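# Fasten the strap buckle around the rolled mat

## Task

Close the buckle of the strap so the strap is fastened around the rolled-up mat, and it stays fastened once the robot lets go.

## Robot and tools

Robot: two arms, left_arm and right_arm, each with six joints and a two-finger gripper. Joint order in every row and every per-arm list: shoulder pan, shoulder lift, elbow, wrist 1, wrist 2, wrist 3. Stated ranges in radians: elbow -3.142 to 3.142, all others -6.283 to 6.283. Real ends can differ by up to 0.010 rad. A target more than 0.010 rad past an end, and farther out than the current angle, is refused. A target past the real end is clipped, and the result then says "joint sent to its limit".

Frame: the scene frame. Origin is at table-top height, midway between the nominal bases. +z is up, +x points out over the table, and left_arm is on the +y side (this is not the image left). Calibrated bases: left_arm at (+0.035, +0.444, +0.013) m with quat_wxyz (+1.000, 0, 0, -0.026); right_arm at (-0.033, -0.388, +0.013) m with quat_wxyz (+1.000, 0, 0, -0.028). Printed hand poses can be off by a few cm, more at long reach.

Gripper axes: the fingers point along the gripper's +z and open and close along its x. end_effector_position is the point between the pads, and the fingertips reach 17.5 mm past it. A block sticks out about 10 cm toward the gripper's -y and turns with the hand.

The row format is shared by execute_actions and move. One row is 18 numbers covering both arms, even if only one arm moves. It holds, in order: left_arm's 6 absolute joint target angles (rad), then its gripper position, force_limit and speed; then the same 9 for right_arm. The three gripper numbers are each in [-1, 1].
- position: +1 is fully open (50 mm); the pads meet near -0.65; use -1 to grip.
- force_limit: -1 is about 20 N per pad, 0 about 102 N, +1 about 185 N. Actual force can run up to about 15 N higher.
- speed: -1 is 20 mm/s, 0 is 85, +1 is 150. Both force_limit and speed start at +1.
To leave a gripper alone, resend its previous three numbers; a 0 counts as a command. A new force_limit or speed takes effect only after the position number changes by 0.01 or more.

execute_actions(actions, cameras):
- actions is a list of actions. Each action is a table of up to 15 rows, one row per 1/30 s step. A short table repeats its last row until 15 steps are filled.
- Each action lasts 0.5 s.
- An empty list returns state plus all camera images.
- cameras lists names: cam_high, cam_low, cam_front, cam_over, cam_left_wrist, cam_right_wrist; ["all"] for all; [] for none.
Per step, a joint target stays within 0.651 rad of its measured angle. Targets that would move the hand faster than 4 m/s are scaled down. Drive speed is capped at 3.14 rad/s. Motion lags commands by 0.09 to 0.22 s and can overshoot on fast moves.

move(target, speed, blend, stop_force, zero, blocking, cameras): plans joint paths to absolute joint targets.
- target: one 18-number row, or a list of up to 15 rows sharing a 10 s budget.
- speed: top rad/s of the joint with farthest to go, from 0.01 to 3.14, default 0.5. Give one number, or one per target.
- blend: rad, for corner rounding in lists; 0 means stop at each target.
- stop_force: N, from 3 to 120. It ends an arm's path on a wrist-force rise against its motion. Use a low speed for touches, and leave it out when moving off a contact.
- zero: true re-zeroes the sensor before the move.
- blocking=false returns after about 0.5 s and lets a later move replace this one. It cannot be combined with stop_force.
Paths do not avoid obstacles or the other arm, and the arms are stiff, so a target slightly past a firm contact can fault. The extra "move:" line reports the outcome: done, off_target, moving, held or fault, plus limits=held if steps were withheld.

wait(seconds 0 to 10): arms hold their last command; a running move continues. stop(): brakes the running move, while the fingers keep going. zoom_image(camera, region [x0,y0,x1,y1] in pixels, at most 504x504): closer view of that camera's latest image. zero_wrist_force(arm): tares that arm's sensor. finished_scene(scene 1 or 2): ends the scene irreversibly; call it only once the buckle holds with the robot off it.

Result lines:
- Joint positions, velocities and targets: rad, rad/s.
- end_effector_position, quat_wxyz and velocities: scene frame.
- Joint torques: whole drive output, offset and noisy; positive means toward larger angles.
- Wrist force and torque: in the hand's own axes, zeroed at scene start.
- object_status: 0 moving; 1 blocked while opening; 2 blocked while closing (a grip); 3 reached the commanded position or pads met, so likely nothing held.
- position_measured: the opening is about (250 - value) x 0.202 mm.
- "joint command not followed": the clearance check between arms altered or withheld targets.

Avoid:
- Torque on a joint at its limit (135 N m for the big joints, 25.2 for the wrists), or net outside force near 150 N. Either stops the arm for 10 s.
- Arm-to-arm hits or presses, including one gripper clamping the other's fingers; these can fail the scene.
- Hard hits on fixed or heavy things.
- Dropping parts, releasing moving parts, or letting anything leave the table.
- Overheated motors from holding loads or stretching the arm: a MOTOR HOT line warns at 70 °C, and at 85 °C the arm brakes for 30 to 60 s.
Loose objects may get occasional small pushes. Sim time runs while you think, so fewer, smoother moves are better.

Each tool is called after ">>>" by a JSON object that holds its "op" and its "data".

## Session

>>> {"op": "execute_actions", "data": {"actions": []}}

Scene clock: 0.00 s.
left_arm: end_effector_position=(+0.8428, +0.2902, +0.1138) position_measured=3 object_status=3 end_effector_quat_wxyz=(+0.025, +0.985, +0.112, +0.126) | right_arm: end_effector_position=(+0.5677, -0.4365, +0.3374) position_measured=3 object_status=3 end_effector_quat_wxyz=(+0.049, +0.980, -0.079, +0.176)
Joint positions: left_arm=[-0.322 -0.834 1.227 -2.21 -1.497 0.98] | right_arm=[3.428 -1.6 -1.673 -1.127 1.371 1.929]
Joint velocities: within noise
Joint torques (N m): no reading
Motor temperatures (°C): left_arm=[29 37 36 34 39 35] | right_arm=[44 40 26 30 49 43]
Wrist force (N): no reading
Wrist torque (N m): no reading
Wrist force, peak (N): no reading
Joint targets: left_arm=[-0.322 -0.834 1.227 -2.210 -1.497 0.980] | right_arm=[3.428 -1.600 -1.673 -1.127 1.371 1.929]
Tool commands: left_gripper/position=+1.0 left_gripper/force_limit=+1.0 left_gripper/speed=+1.0 right_gripper/position=+1.0 right_gripper/force_limit=+1.0 right_gripper/speed=+1.0

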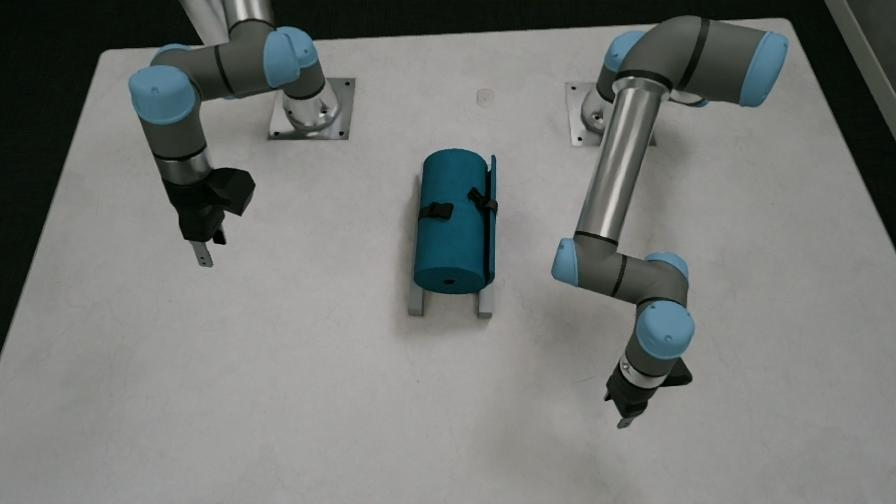

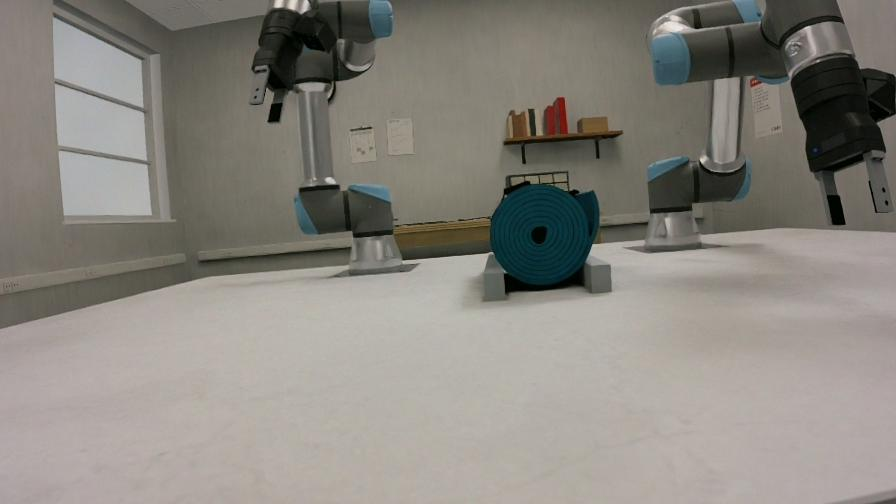

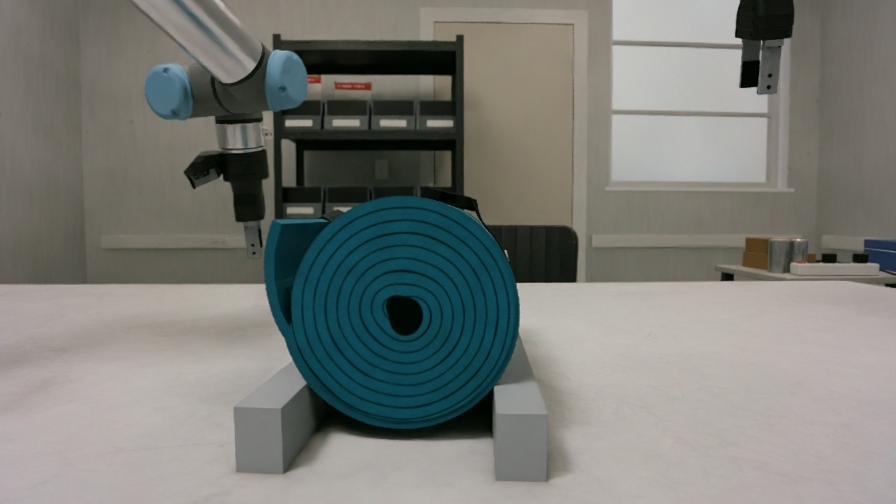

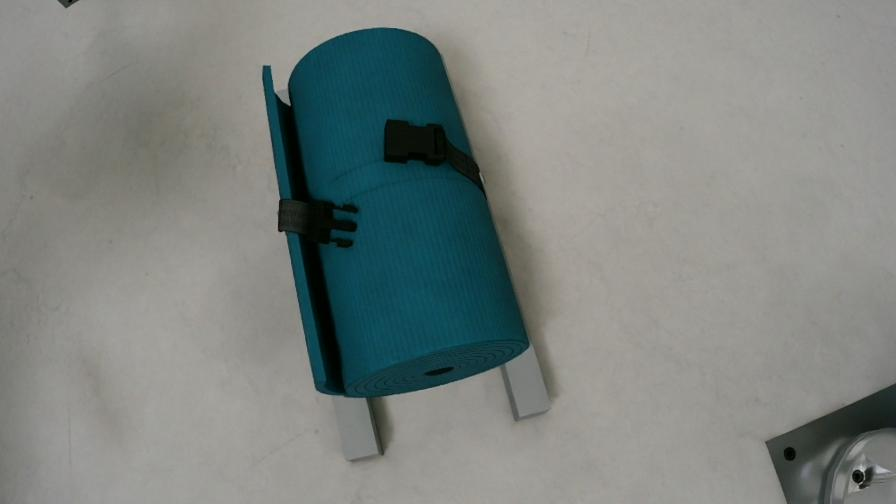

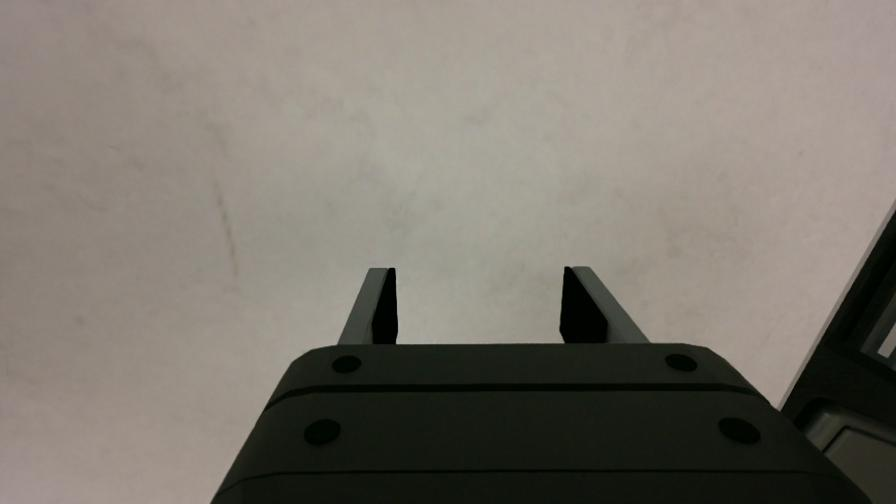

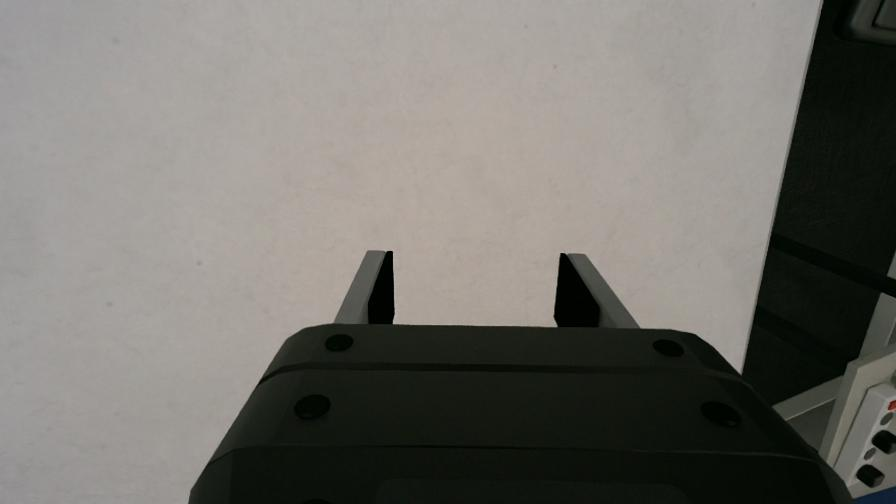

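>>> {"op": "zoom_image", "data": {"camera": "cam_over", "region": [240, 80, 520, 280]}}

>>> {"op": "zoom_image", "data": {"camera": "cam_high", "region": [390, 130, 530, 330]}}

>>> {"op": "zoom_image", "data": {"camera": "cam_front", "region": [230, 170, 550, 480]}}

Scaled by 1.800.

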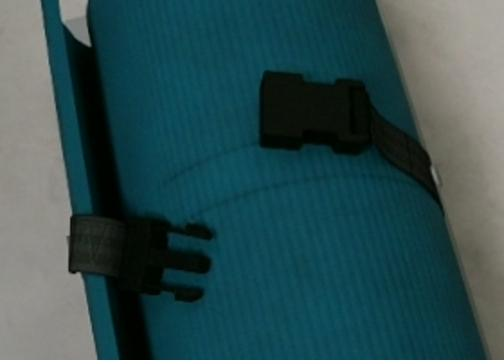

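Scaled by 2.520.

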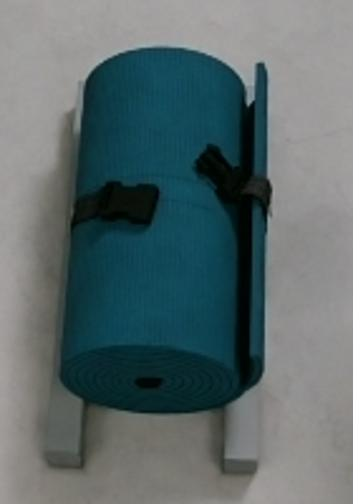

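Scaled by 1.575.

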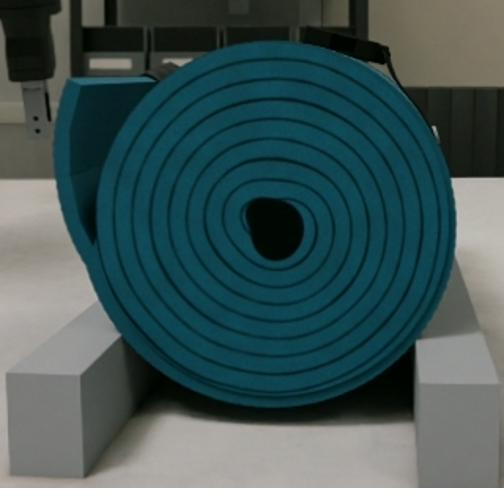

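>>> {"op": "move", "data": {"target": [-0.7052,-1.6237,1.8937,-2.149,-1.881,0.764,1,0,0,3.7776,-1.7066,-1.642,-1.1149,1.9297,-0.9445,1,0,0], "speed": 1.2, "cameras": ["all"]}}

Scene clock: 79.73 s.
left_arm: end_effector_position=(+0.4543, +0.1222, +0.2901) position_measured=3 object_status=3 end_effector_quat_wxyz=(+0.215, +0.977, +0.001, +0.000) | right_arm: end_effector_position=(+0.4900, -0.0958, +0.3051) position_measured=3 object_status=3 end_effector_quat_wxyz=(+0.000, +0.001, +0.977, +0.215)
Joint positions: left_arm=[-0.705 -1.624 1.894 -2.149 -1.881 0.764] | right_arm=[3.778 -1.707 -1.642 -1.115 1.93 -0.944]
Joint torques (N m): left_arm=[9.12 -19.57 -30.8 -3.43 1.1 2.34] | right_arm=[-7.46 38.54 29.08 4.4 -2.01 -0.85]
Wrist force (N): left_arm=[-0.3 -0.7 0.8] | right_arm=[-0.6 0.3 0.0]
Wrist torque (N m): left_arm=[-0.08 0.08 -0.04] | right_arm=[0.05 0.08 -0.13]
Wrist force, peak (N): left_arm=[-1.6 -0.6 0.5] | right_arm=[-0.3 1.2 0.5]
Joint targets: left_arm=[-0.705 -1.624 1.894 -2.149 -1.881 0.764] | right_arm=[3.778 -1.707 -1.642 -1.115 1.930 -0.944]
move: done

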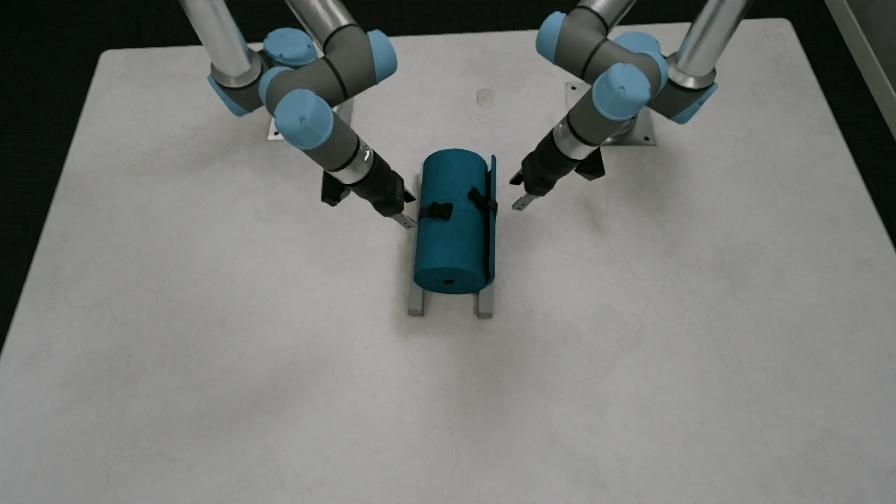

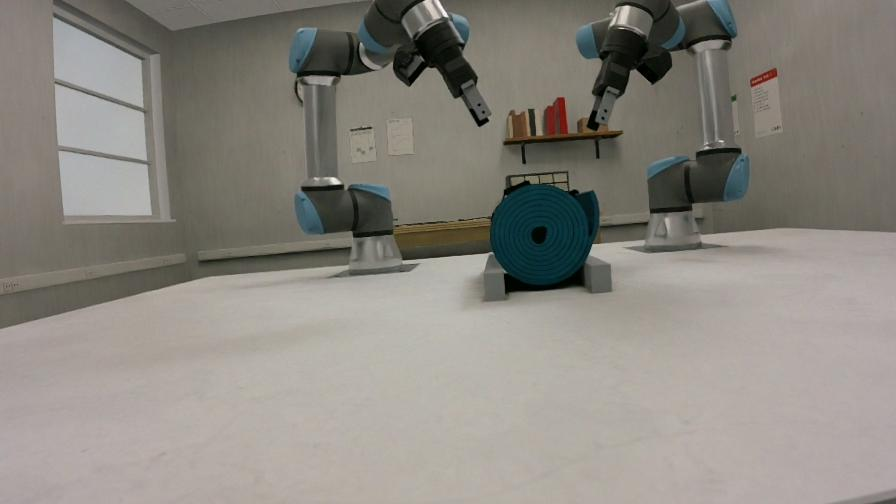

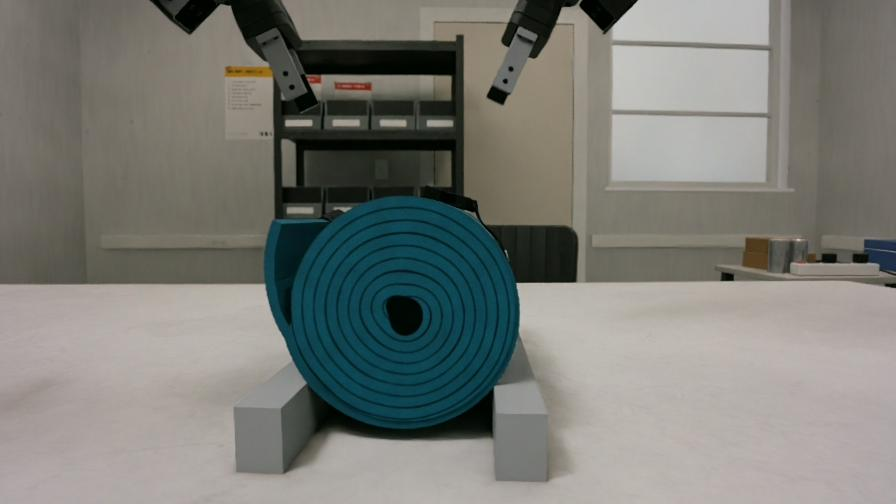

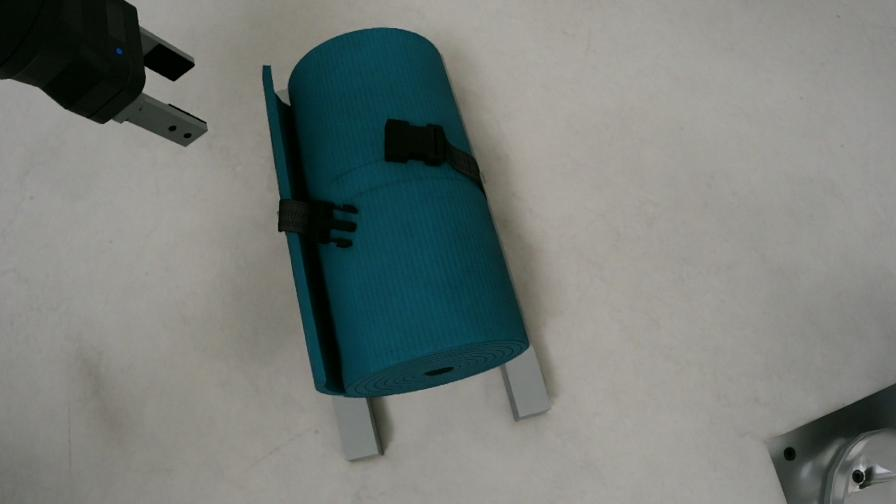

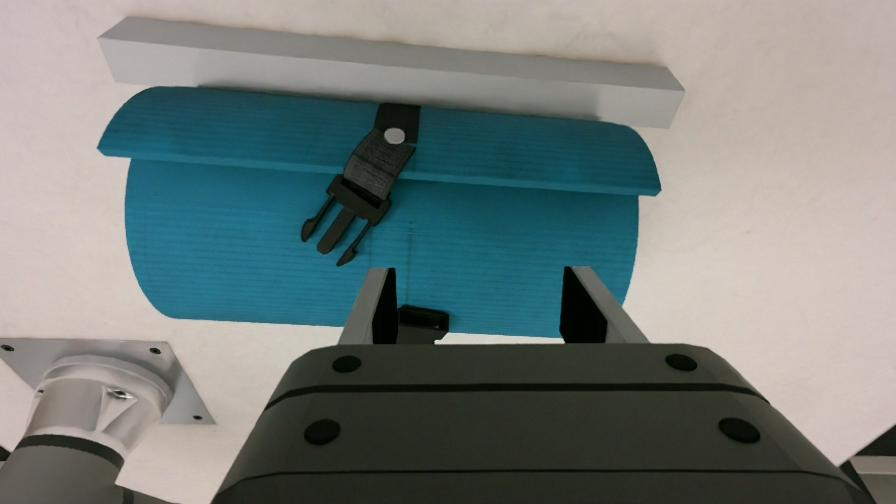

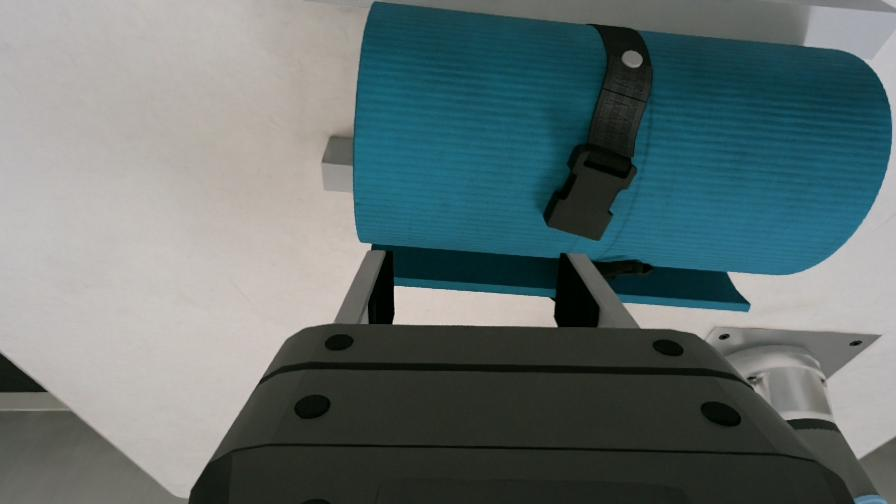

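>>> {"op": "move", "data": {"target": [-0.7627,-1.4976,1.8669,-2.0512,-1.9903,1.3034,1,0,0,3.9446,-1.5375,-2.0237,-0.7719,1.7859,-0.4914,1,0,0], "speed": 0.6, "cameras": ["cam_left_wrist","cam_right_wrist","cam_front","cam_over"]}}

Scene clock: 147.10 s.
left_arm: end_effector_position=(+0.4137, +0.0828, +0.2334) position_measured=3 object_status=3 end_effector_quat_wxyz=(+0.206, +0.937, -0.275, -0.061) | right_arm: end_effector_position=(+0.4090, -0.0849, +0.2420) position_measured=3 object_status=3 end_effector_quat_wxyz=(+0.031, +0.142, +0.966, +0.213)
Joint positions: left_arm=[-0.763 -1.498 1.867 -2.051 -1.99 1.303] | right_arm=[3.945 -1.537 -2.024 -0.772 1.786 -0.492]
Joint torques (N m): left_arm=[10.21 -37.54 -17.81 -5.65 0.62 1.84] | right_arm=[-2.32 13.28 18.33 5.04 2.97 1.12]
Wrist force (N): left_arm=[-0.2 -0.6 0.7] | right_arm=[-0.6 0.2 0.0]
Wrist torque (N m): left_arm=[-0.07 0.06 -0.04] | right_arm=[0.00 0.09 -0.04]
Wrist force, peak (N): left_arm=[0.0 -0.5 1.8] | right_arm=[-1.8 0.2 -0.9]
Joint targets: left_arm=[-0.763 -1.498 1.867 -2.051 -1.990 1.303] | right_arm=[3.945 -1.538 -2.024 -0.772 1.786 -0.491]
move: done
Images, in order (width x height): cam_front 896x504, cam_over 896x504, cam_left_wrist 896x504, cam_right_wrist 896x504.

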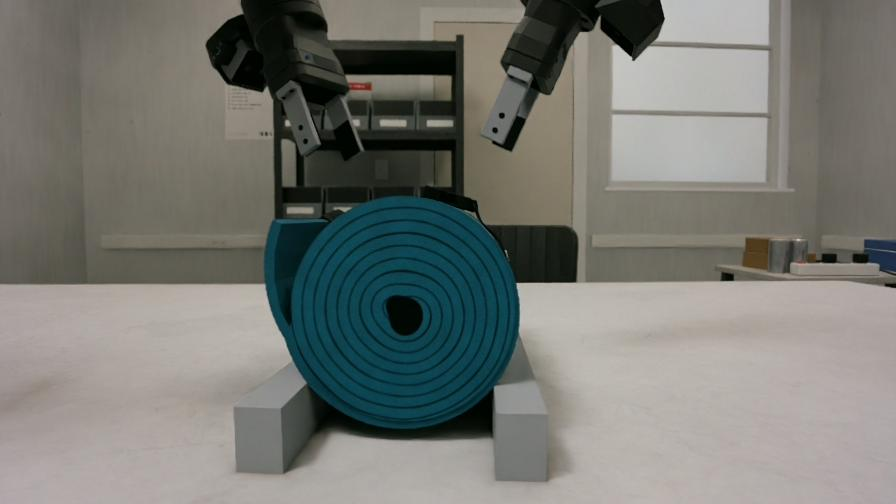

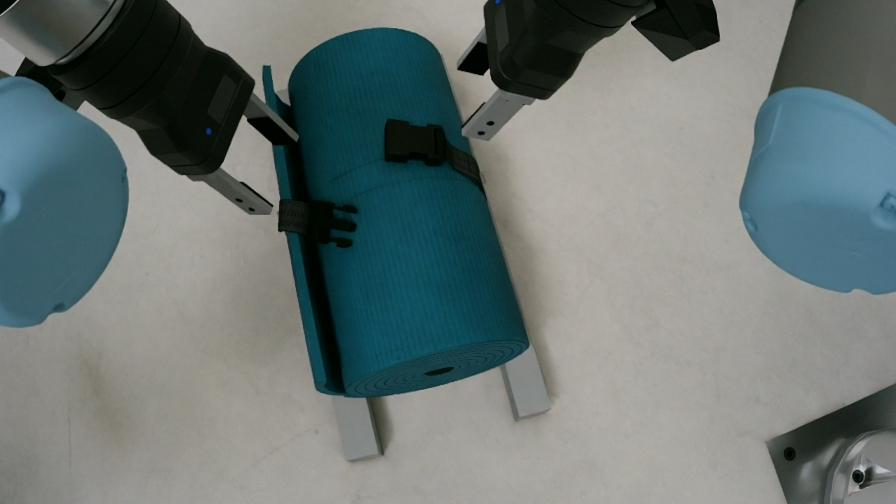

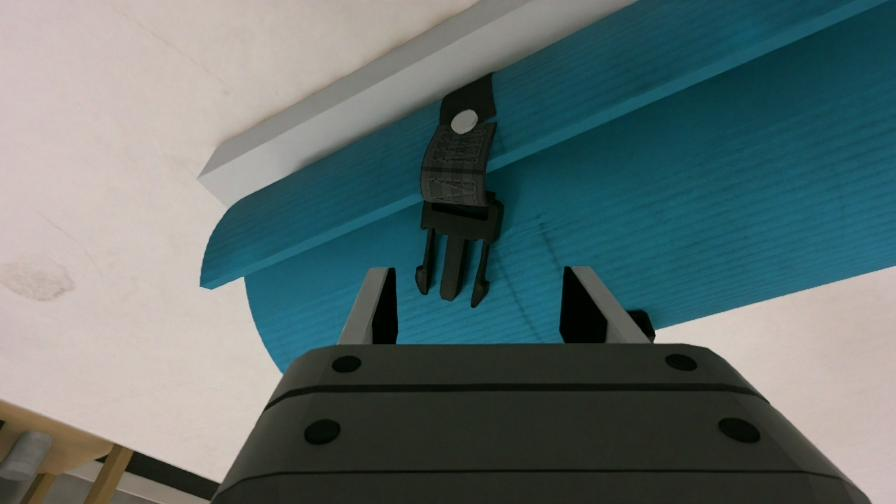

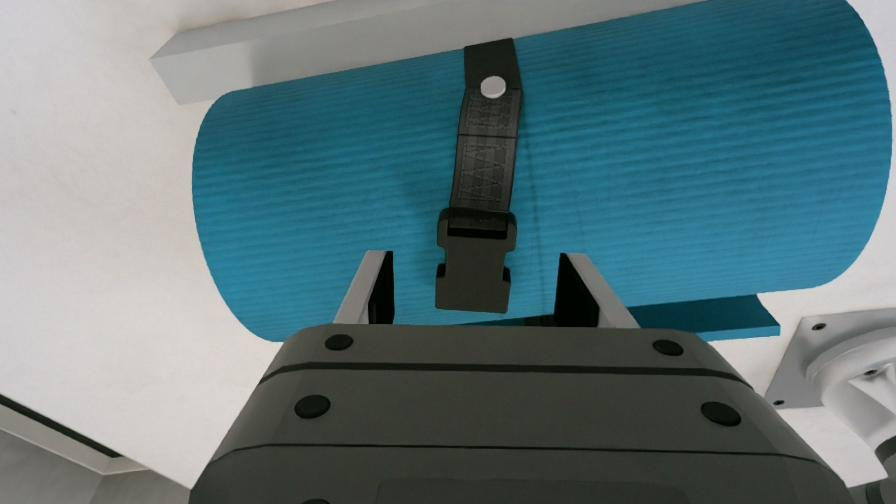

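>>> {"op": "move", "data": {"target": [-0.8144,-1.4450,1.9684,-2.2279,-1.9840,1.2475,1,-1,-1,3.9789,-1.6444,-2.0738,-0.6080,1.7732,-0.4592,1,-1,-1], "speed": 0.12, "stop_force": 8, "cameras": ["cam_left_wrist","cam_right_wrist","cam_front","cam_over"]}}

Scene clock: 161.57 s.
left_arm: end_effector_position=(+0.3966, +0.0637, +0.1789) position_measured=3 object_status=3 end_effector_quat_wxyz=(+0.206, +0.937, -0.275, -0.061) | right_arm: end_effector_position=(+0.4131, -0.0598, +0.1877) position_measured=3 object_status=3 end_effector_quat_wxyz=(+0.031, +0.142, +0.966, +0.213)
Joint positions: left_arm=[-0.814 -1.445 1.968 -2.228 -1.984 1.247] | right_arm=[3.979 -1.644 -2.074 -0.608 1.773 -0.459]
Joint torques (N m): left_arm=[8.91 -39.76 -29.46 -0.8 -2.28 2.49] | right_arm=[-7.1 34.65 30.8 4.7 2.66 -0.85]
Wrist force (N): left_arm=[-0.5 -0.7 0.9] | right_arm=[-0.6 0.3 0.0]
Wrist torque (N m): left_arm=[-0.08 0.11 -0.06] | right_arm=[0.00 0.07 -0.14]
Wrist force, peak (N): left_arm=[-0.3 -0.8 1.6] | right_arm=[-0.6 0.1 -0.9]
Joint targets: left_arm=[-0.814 -1.445 1.968 -2.228 -1.984 1.247] | right_arm=[3.979 -1.644 -2.074 -0.608 1.773 -0.459]
move: done
Images, in order (width x height): cam_front 896x504, cam_over 896x504, cam_left_wrist 896x504, cam_right_wrist 896x504.

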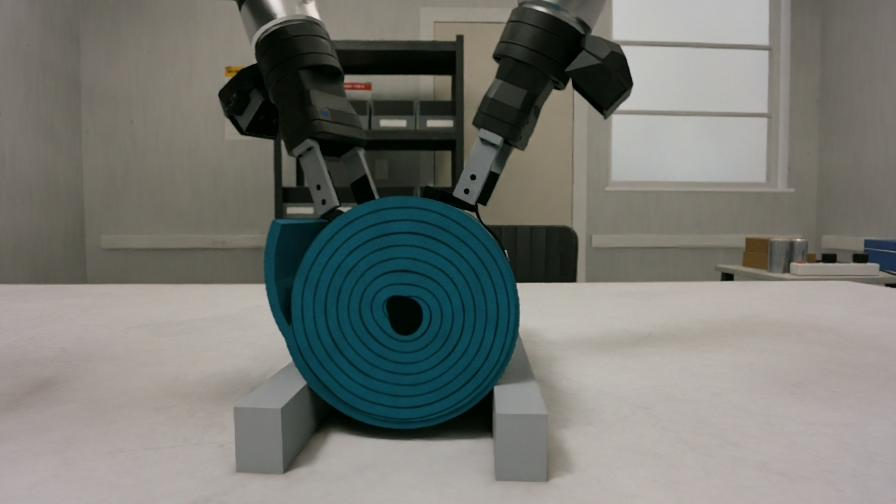

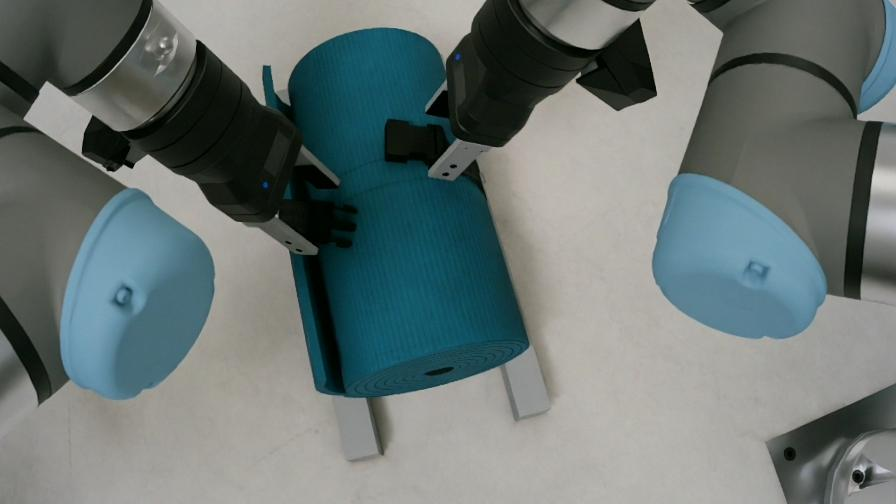

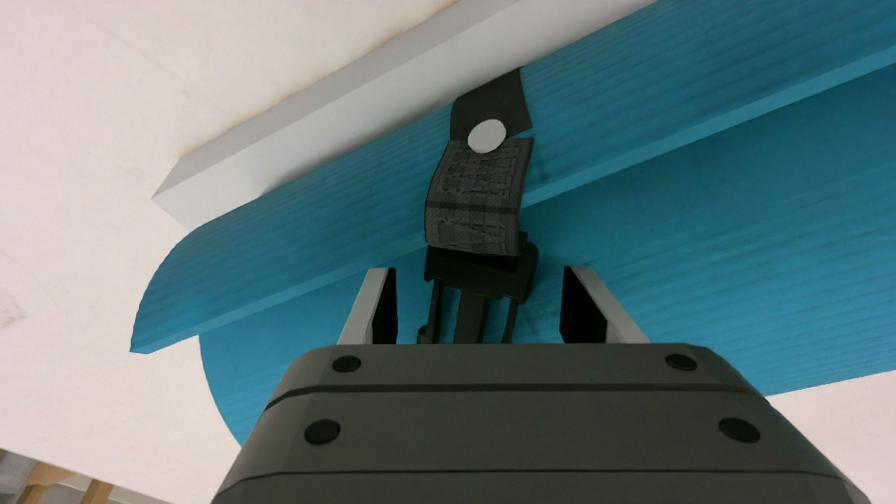

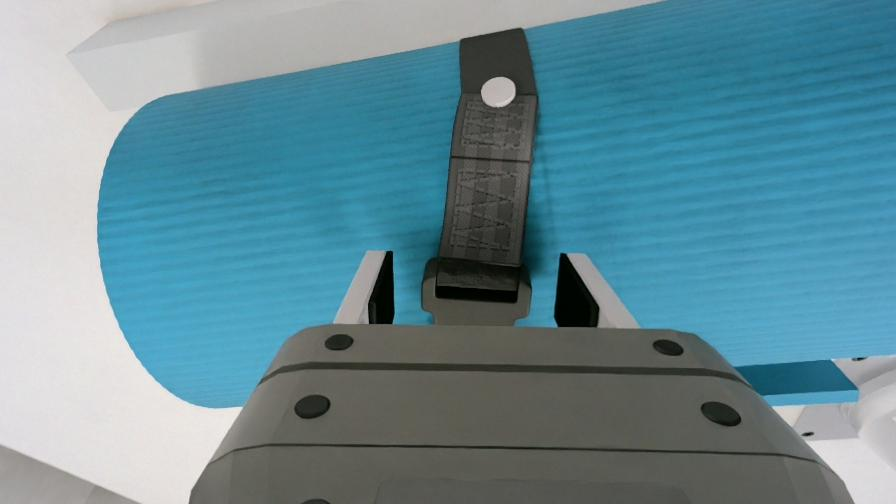

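>>> {"op": "move", "data": {"target": [-0.8144,-1.4450,1.9684,-2.2279,-1.9840,1.2475,-1,-0.6,-1,3.9789,-1.6444,-2.0738,-0.6080,1.7732,-0.4592,-1,-0.6,-1], "cameras": ["cam_left_wrist","cam_right_wrist","cam_front","cam_over"]}}

Scene clock: 169.57 s.
left_arm: end_effector_position=(+0.3966, +0.0637, +0.1789) position_measured=251 object_status=3 end_effector_quat_wxyz=(+0.206, +0.937, -0.275, -0.061) | right_arm: end_effector_position=(+0.4131, -0.0598, +0.1877) position_measured=90 object_status=2 end_effector_quat_wxyz=(+0.031, +0.142, +0.966, +0.213)
Joint positions: left_arm=[-0.814 -1.445 1.968 -2.228 -1.984 1.248] | right_arm=[3.979 -1.644 -2.074 -0.608 1.773 -0.459]
Joint torques (N m): left_arm=[9.48 -39.08 -29.08 -0.93 -2.47 2.41] | right_arm=[-5.14 21.05 22.83 2.37 2.77 -0.74]
Wrist force (N): left_arm=[-0.2 -0.7 0.8] | right_arm=[0.1 0.0 -2.0]
Wrist torque (N m): left_arm=[-0.07 0.06 -0.06] | right_arm=[-0.05 0.02 -0.15]
Wrist force, peak (N): left_arm=[-0.2 -1.0 1.0] | right_arm=[-0.1 0.3 -2.6]
Joint targets: left_arm=[-0.814 -1.445 1.968 -2.228 -1.984 1.247] | right_arm=[3.979 -1.644 -2.074 -0.608 1.773 -0.459]
move: done
Images, in order (width x height): cam_front 896x504, cam_over 896x504, cam_left_wrist 896x504, cam_right_wrist 896x504.

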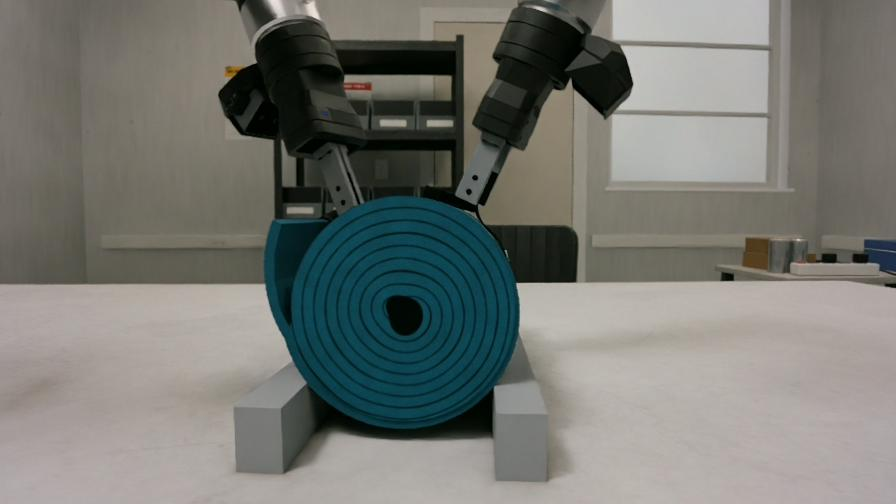

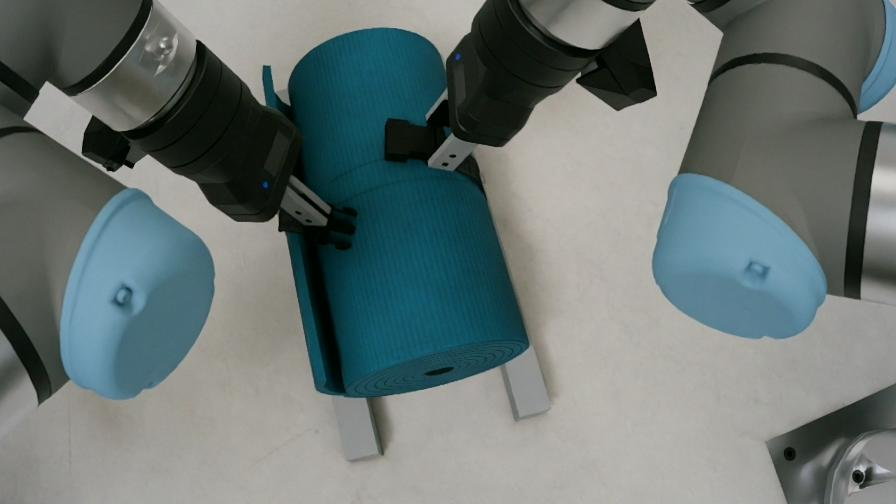

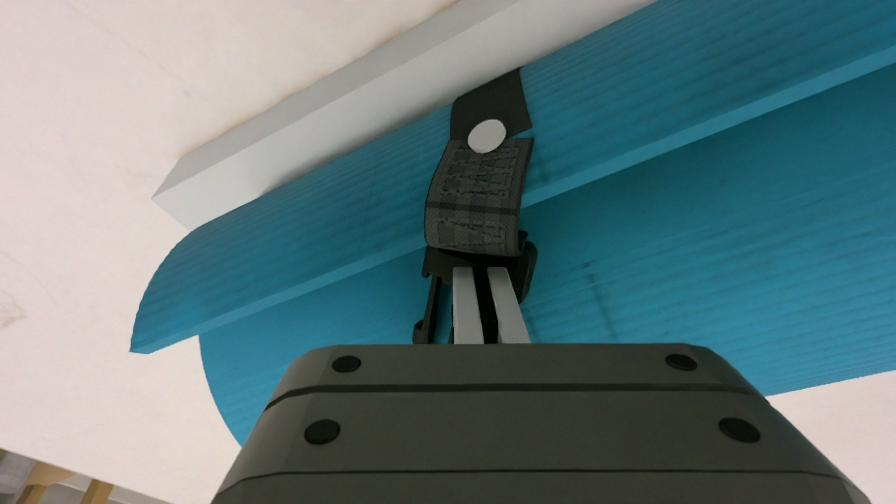

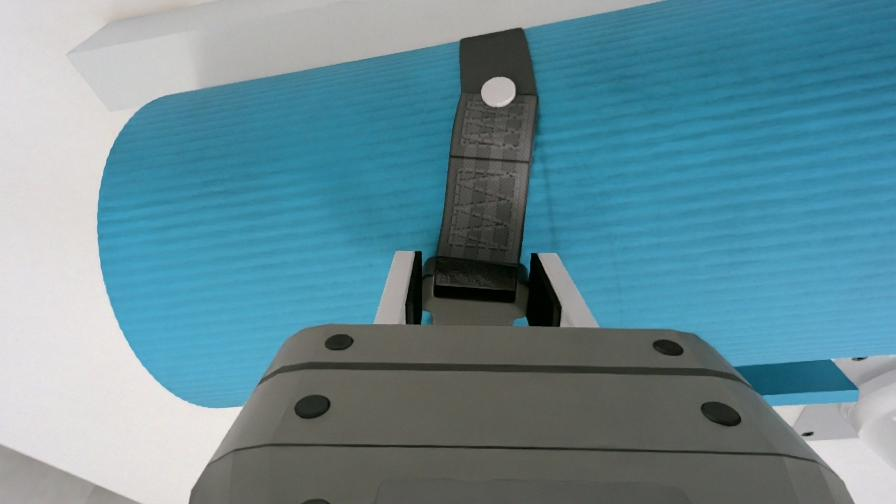

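>>> {"op": "move", "data": {"target": [-0.8144,-1.4450,1.9684,-2.2279,-1.9840,1.2475,1,-0.6,-0.5,3.9789,-1.6444,-2.0738,-0.6080,1.7732,-0.4592,-1,-0.6,-1]}}

>>> {"op": "move", "data": {"target": [-0.8225,-1.4323,1.9814,-2.2573,-1.9830,1.2393,1,-0.6,-0.5,3.9789,-1.6444,-2.0738,-0.6080,1.7732,-0.4592,-1,-0.6,-1], "speed": 0.05, "stop_force": 8}}

>>> {"op": "move", "data": {"target": [-0.8225,-1.4323,1.9814,-2.2573,-1.9830,1.2393,-1,-0.6,-1,3.9789,-1.6444,-2.0738,-0.6080,1.7732,-0.4592,-1,-0.6,-1], "cameras": ["cam_left_wrist","cam_over","cam_front"]}}

Scene clock: 181.20 s.
left_arm: end_effector_position=(+0.3966, +0.0637, +0.1789) position_measured=3 object_status=3 end_effector_quat_wxyz=(+0.206, +0.937, -0.275, -0.061) | right_arm: end_effector_position=(+0.4131, -0.0598, +0.1877) position_measured=90 object_status=2 end_effector_quat_wxyz=(+0.031, +0.142, +0.966, +0.213)
Joint positions: left_arm=[-0.814 -1.445 1.968 -2.228 -1.984 1.247] | right_arm=[3.979 -1.644 -2.074 -0.608 1.773 -0.459]
Joint torques (N m): left_arm=[8.81 -38.77 -28.67 -1.08 -2.32 2.38] | right_arm=[-0.68 14.29 15.77 2.34 2.85 -0.87]
Wrist force (N): left_arm=[-0.2 -0.8 0.8] | right_arm=[-0.1 -0.1 -2.1]
Wrist torque (N m): left_arm=[-0.09 0.05 -0.06] | right_arm=[-0.06 0.06 -0.15]
Wrist force, peak (N): left_arm=[-0.1 -1.0 1.1] | right_arm=[0.2 0.2 -2.6]
Joint targets: left_arm=[-0.814 -1.445 1.968 -2.228 -1.984 1.247] | right_arm=[3.979 -1.644 -2.074 -0.608 1.773 -0.459]
move: done

Scene clock: 182.70 s.
left_arm: end_effector_position=(+0.3952, +0.0614, +0.1733) position_measured=3 object_status=3 end_effector_quat_wxyz=(+0.206, +0.937, -0.275, -0.060) | right_arm: end_effector_position=(+0.4131, -0.0598, +0.1877) position_measured=90 object_status=2 end_effector_quat_wxyz=(+0.031, +0.142, +0.966, +0.213)
Joint positions: left_arm=[-0.819 -1.437 1.977 -2.246 -1.983 1.242] | right_arm=[3.979 -1.644 -2.074 -0.608 1.773 -0.459]
Joint torques (N m): left_arm=[7.81 -34.5 -25.76 -3.97 -2.27 2.43] | right_arm=[1 14.48 15.34 2.33 2.82 -0.78]
Wrist force (N): left_arm=[1.0 0.4 -7.6] | right_arm=[-0.5 0.9 -1.6]
Wrist torque (N m): left_arm=[-0.04 0.01 -0.12] | right_arm=[-0.05 0.04 -0.15]
Wrist force, peak (N): left_arm=[-1.3 -0.2 -18.9] | right_arm=[0.0 0.2 -2.6]
Joint targets: left_arm=[-0.819 -1.437 1.977 -2.246 -1.983 1.242] | right_arm=[3.979 -1.644 -2.074 -0.608 1.773 -0.459]
move: contact (left_arm); left_arm: the wrist 1 is farthest, 0.011 rad from its target

Scene clock: 185.40 s.
left_arm: end_effector_position=(+0.3943, +0.0602, +0.1699) position_measured=246 object_status=2 end_effector_quat_wxyz=(+0.206, +0.937, -0.275, -0.060) | right_arm: end_effector_position=(+0.4131, -0.0598, +0.1877) position_measured=90 object_status=2 end_effector_quat_wxyz=(+0.031, +0.142, +0.966, +0.213)
Joint positions: left_arm=[-0.822 -1.432 1.981 -2.257 -1.983 1.239] | right_arm=[3.979 -1.644 -2.074 -0.608 1.773 -0.459]
Joint torques (N m): left_arm=[-17.44 -13.07 -8.27 0.78 -4.76 1.8] | right_arm=[3.87 16.77 15.45 2.38 2.79 -0.76]
Wrist force (N): left_arm=[-0.2 -10.6 -26.7] | right_arm=[-0.6 0.5 -1.3]
Wrist torque (N m): left_arm=[-0.02 0.07 0.00] | right_arm=[-0.03 0.03 -0.14]
Wrist force, peak (N): left_arm=[-10.2 -19.0 -65.7] | right_arm=[-1.3 0.8 -1.8]
Joint targets: left_arm=[-0.823 -1.432 1.981 -2.257 -1.983 1.239] | right_arm=[3.979 -1.644 -2.074 -0.608 1.773 -0.459]
move: done
Images, in order (width x height): cam_front 896x504, cam_over 896x504, cam_left_wrist 896x504.

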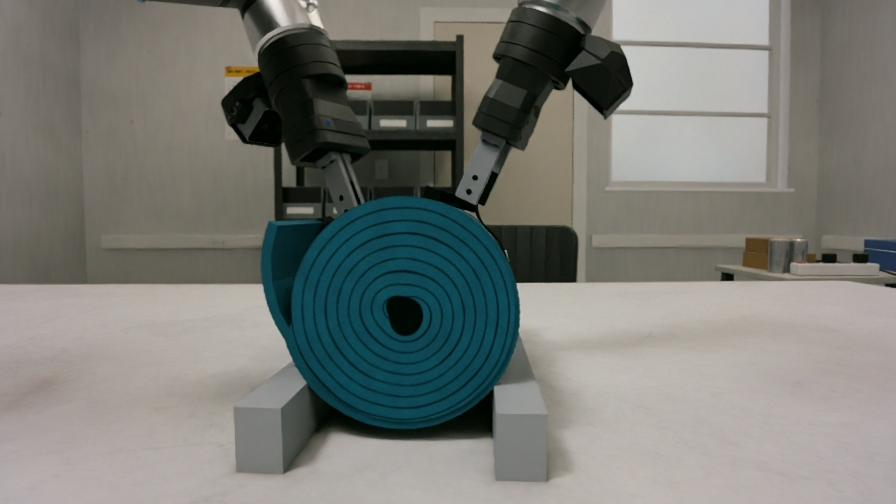

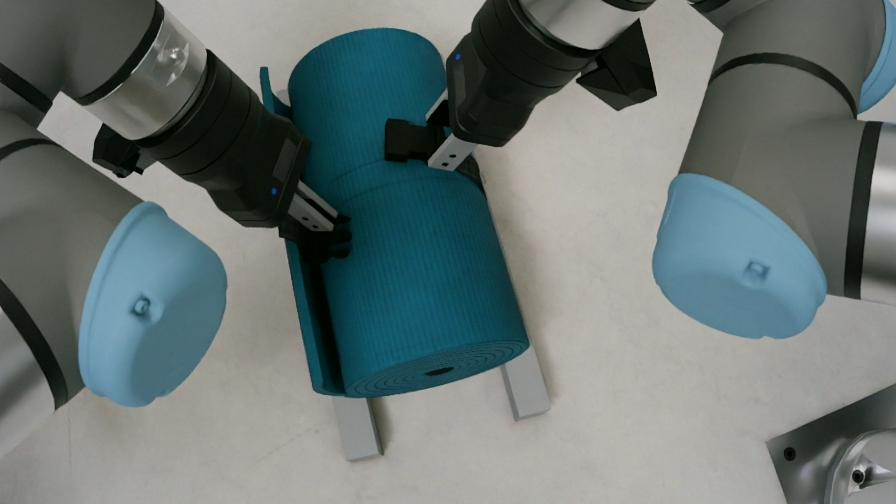

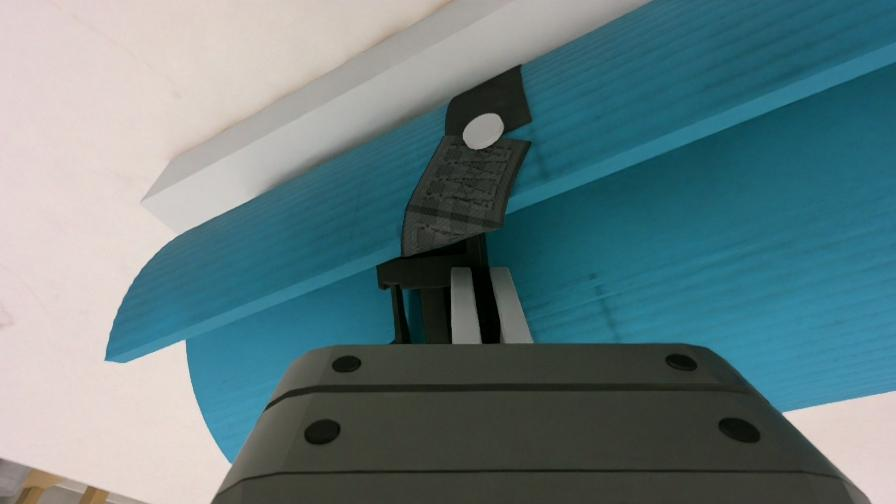

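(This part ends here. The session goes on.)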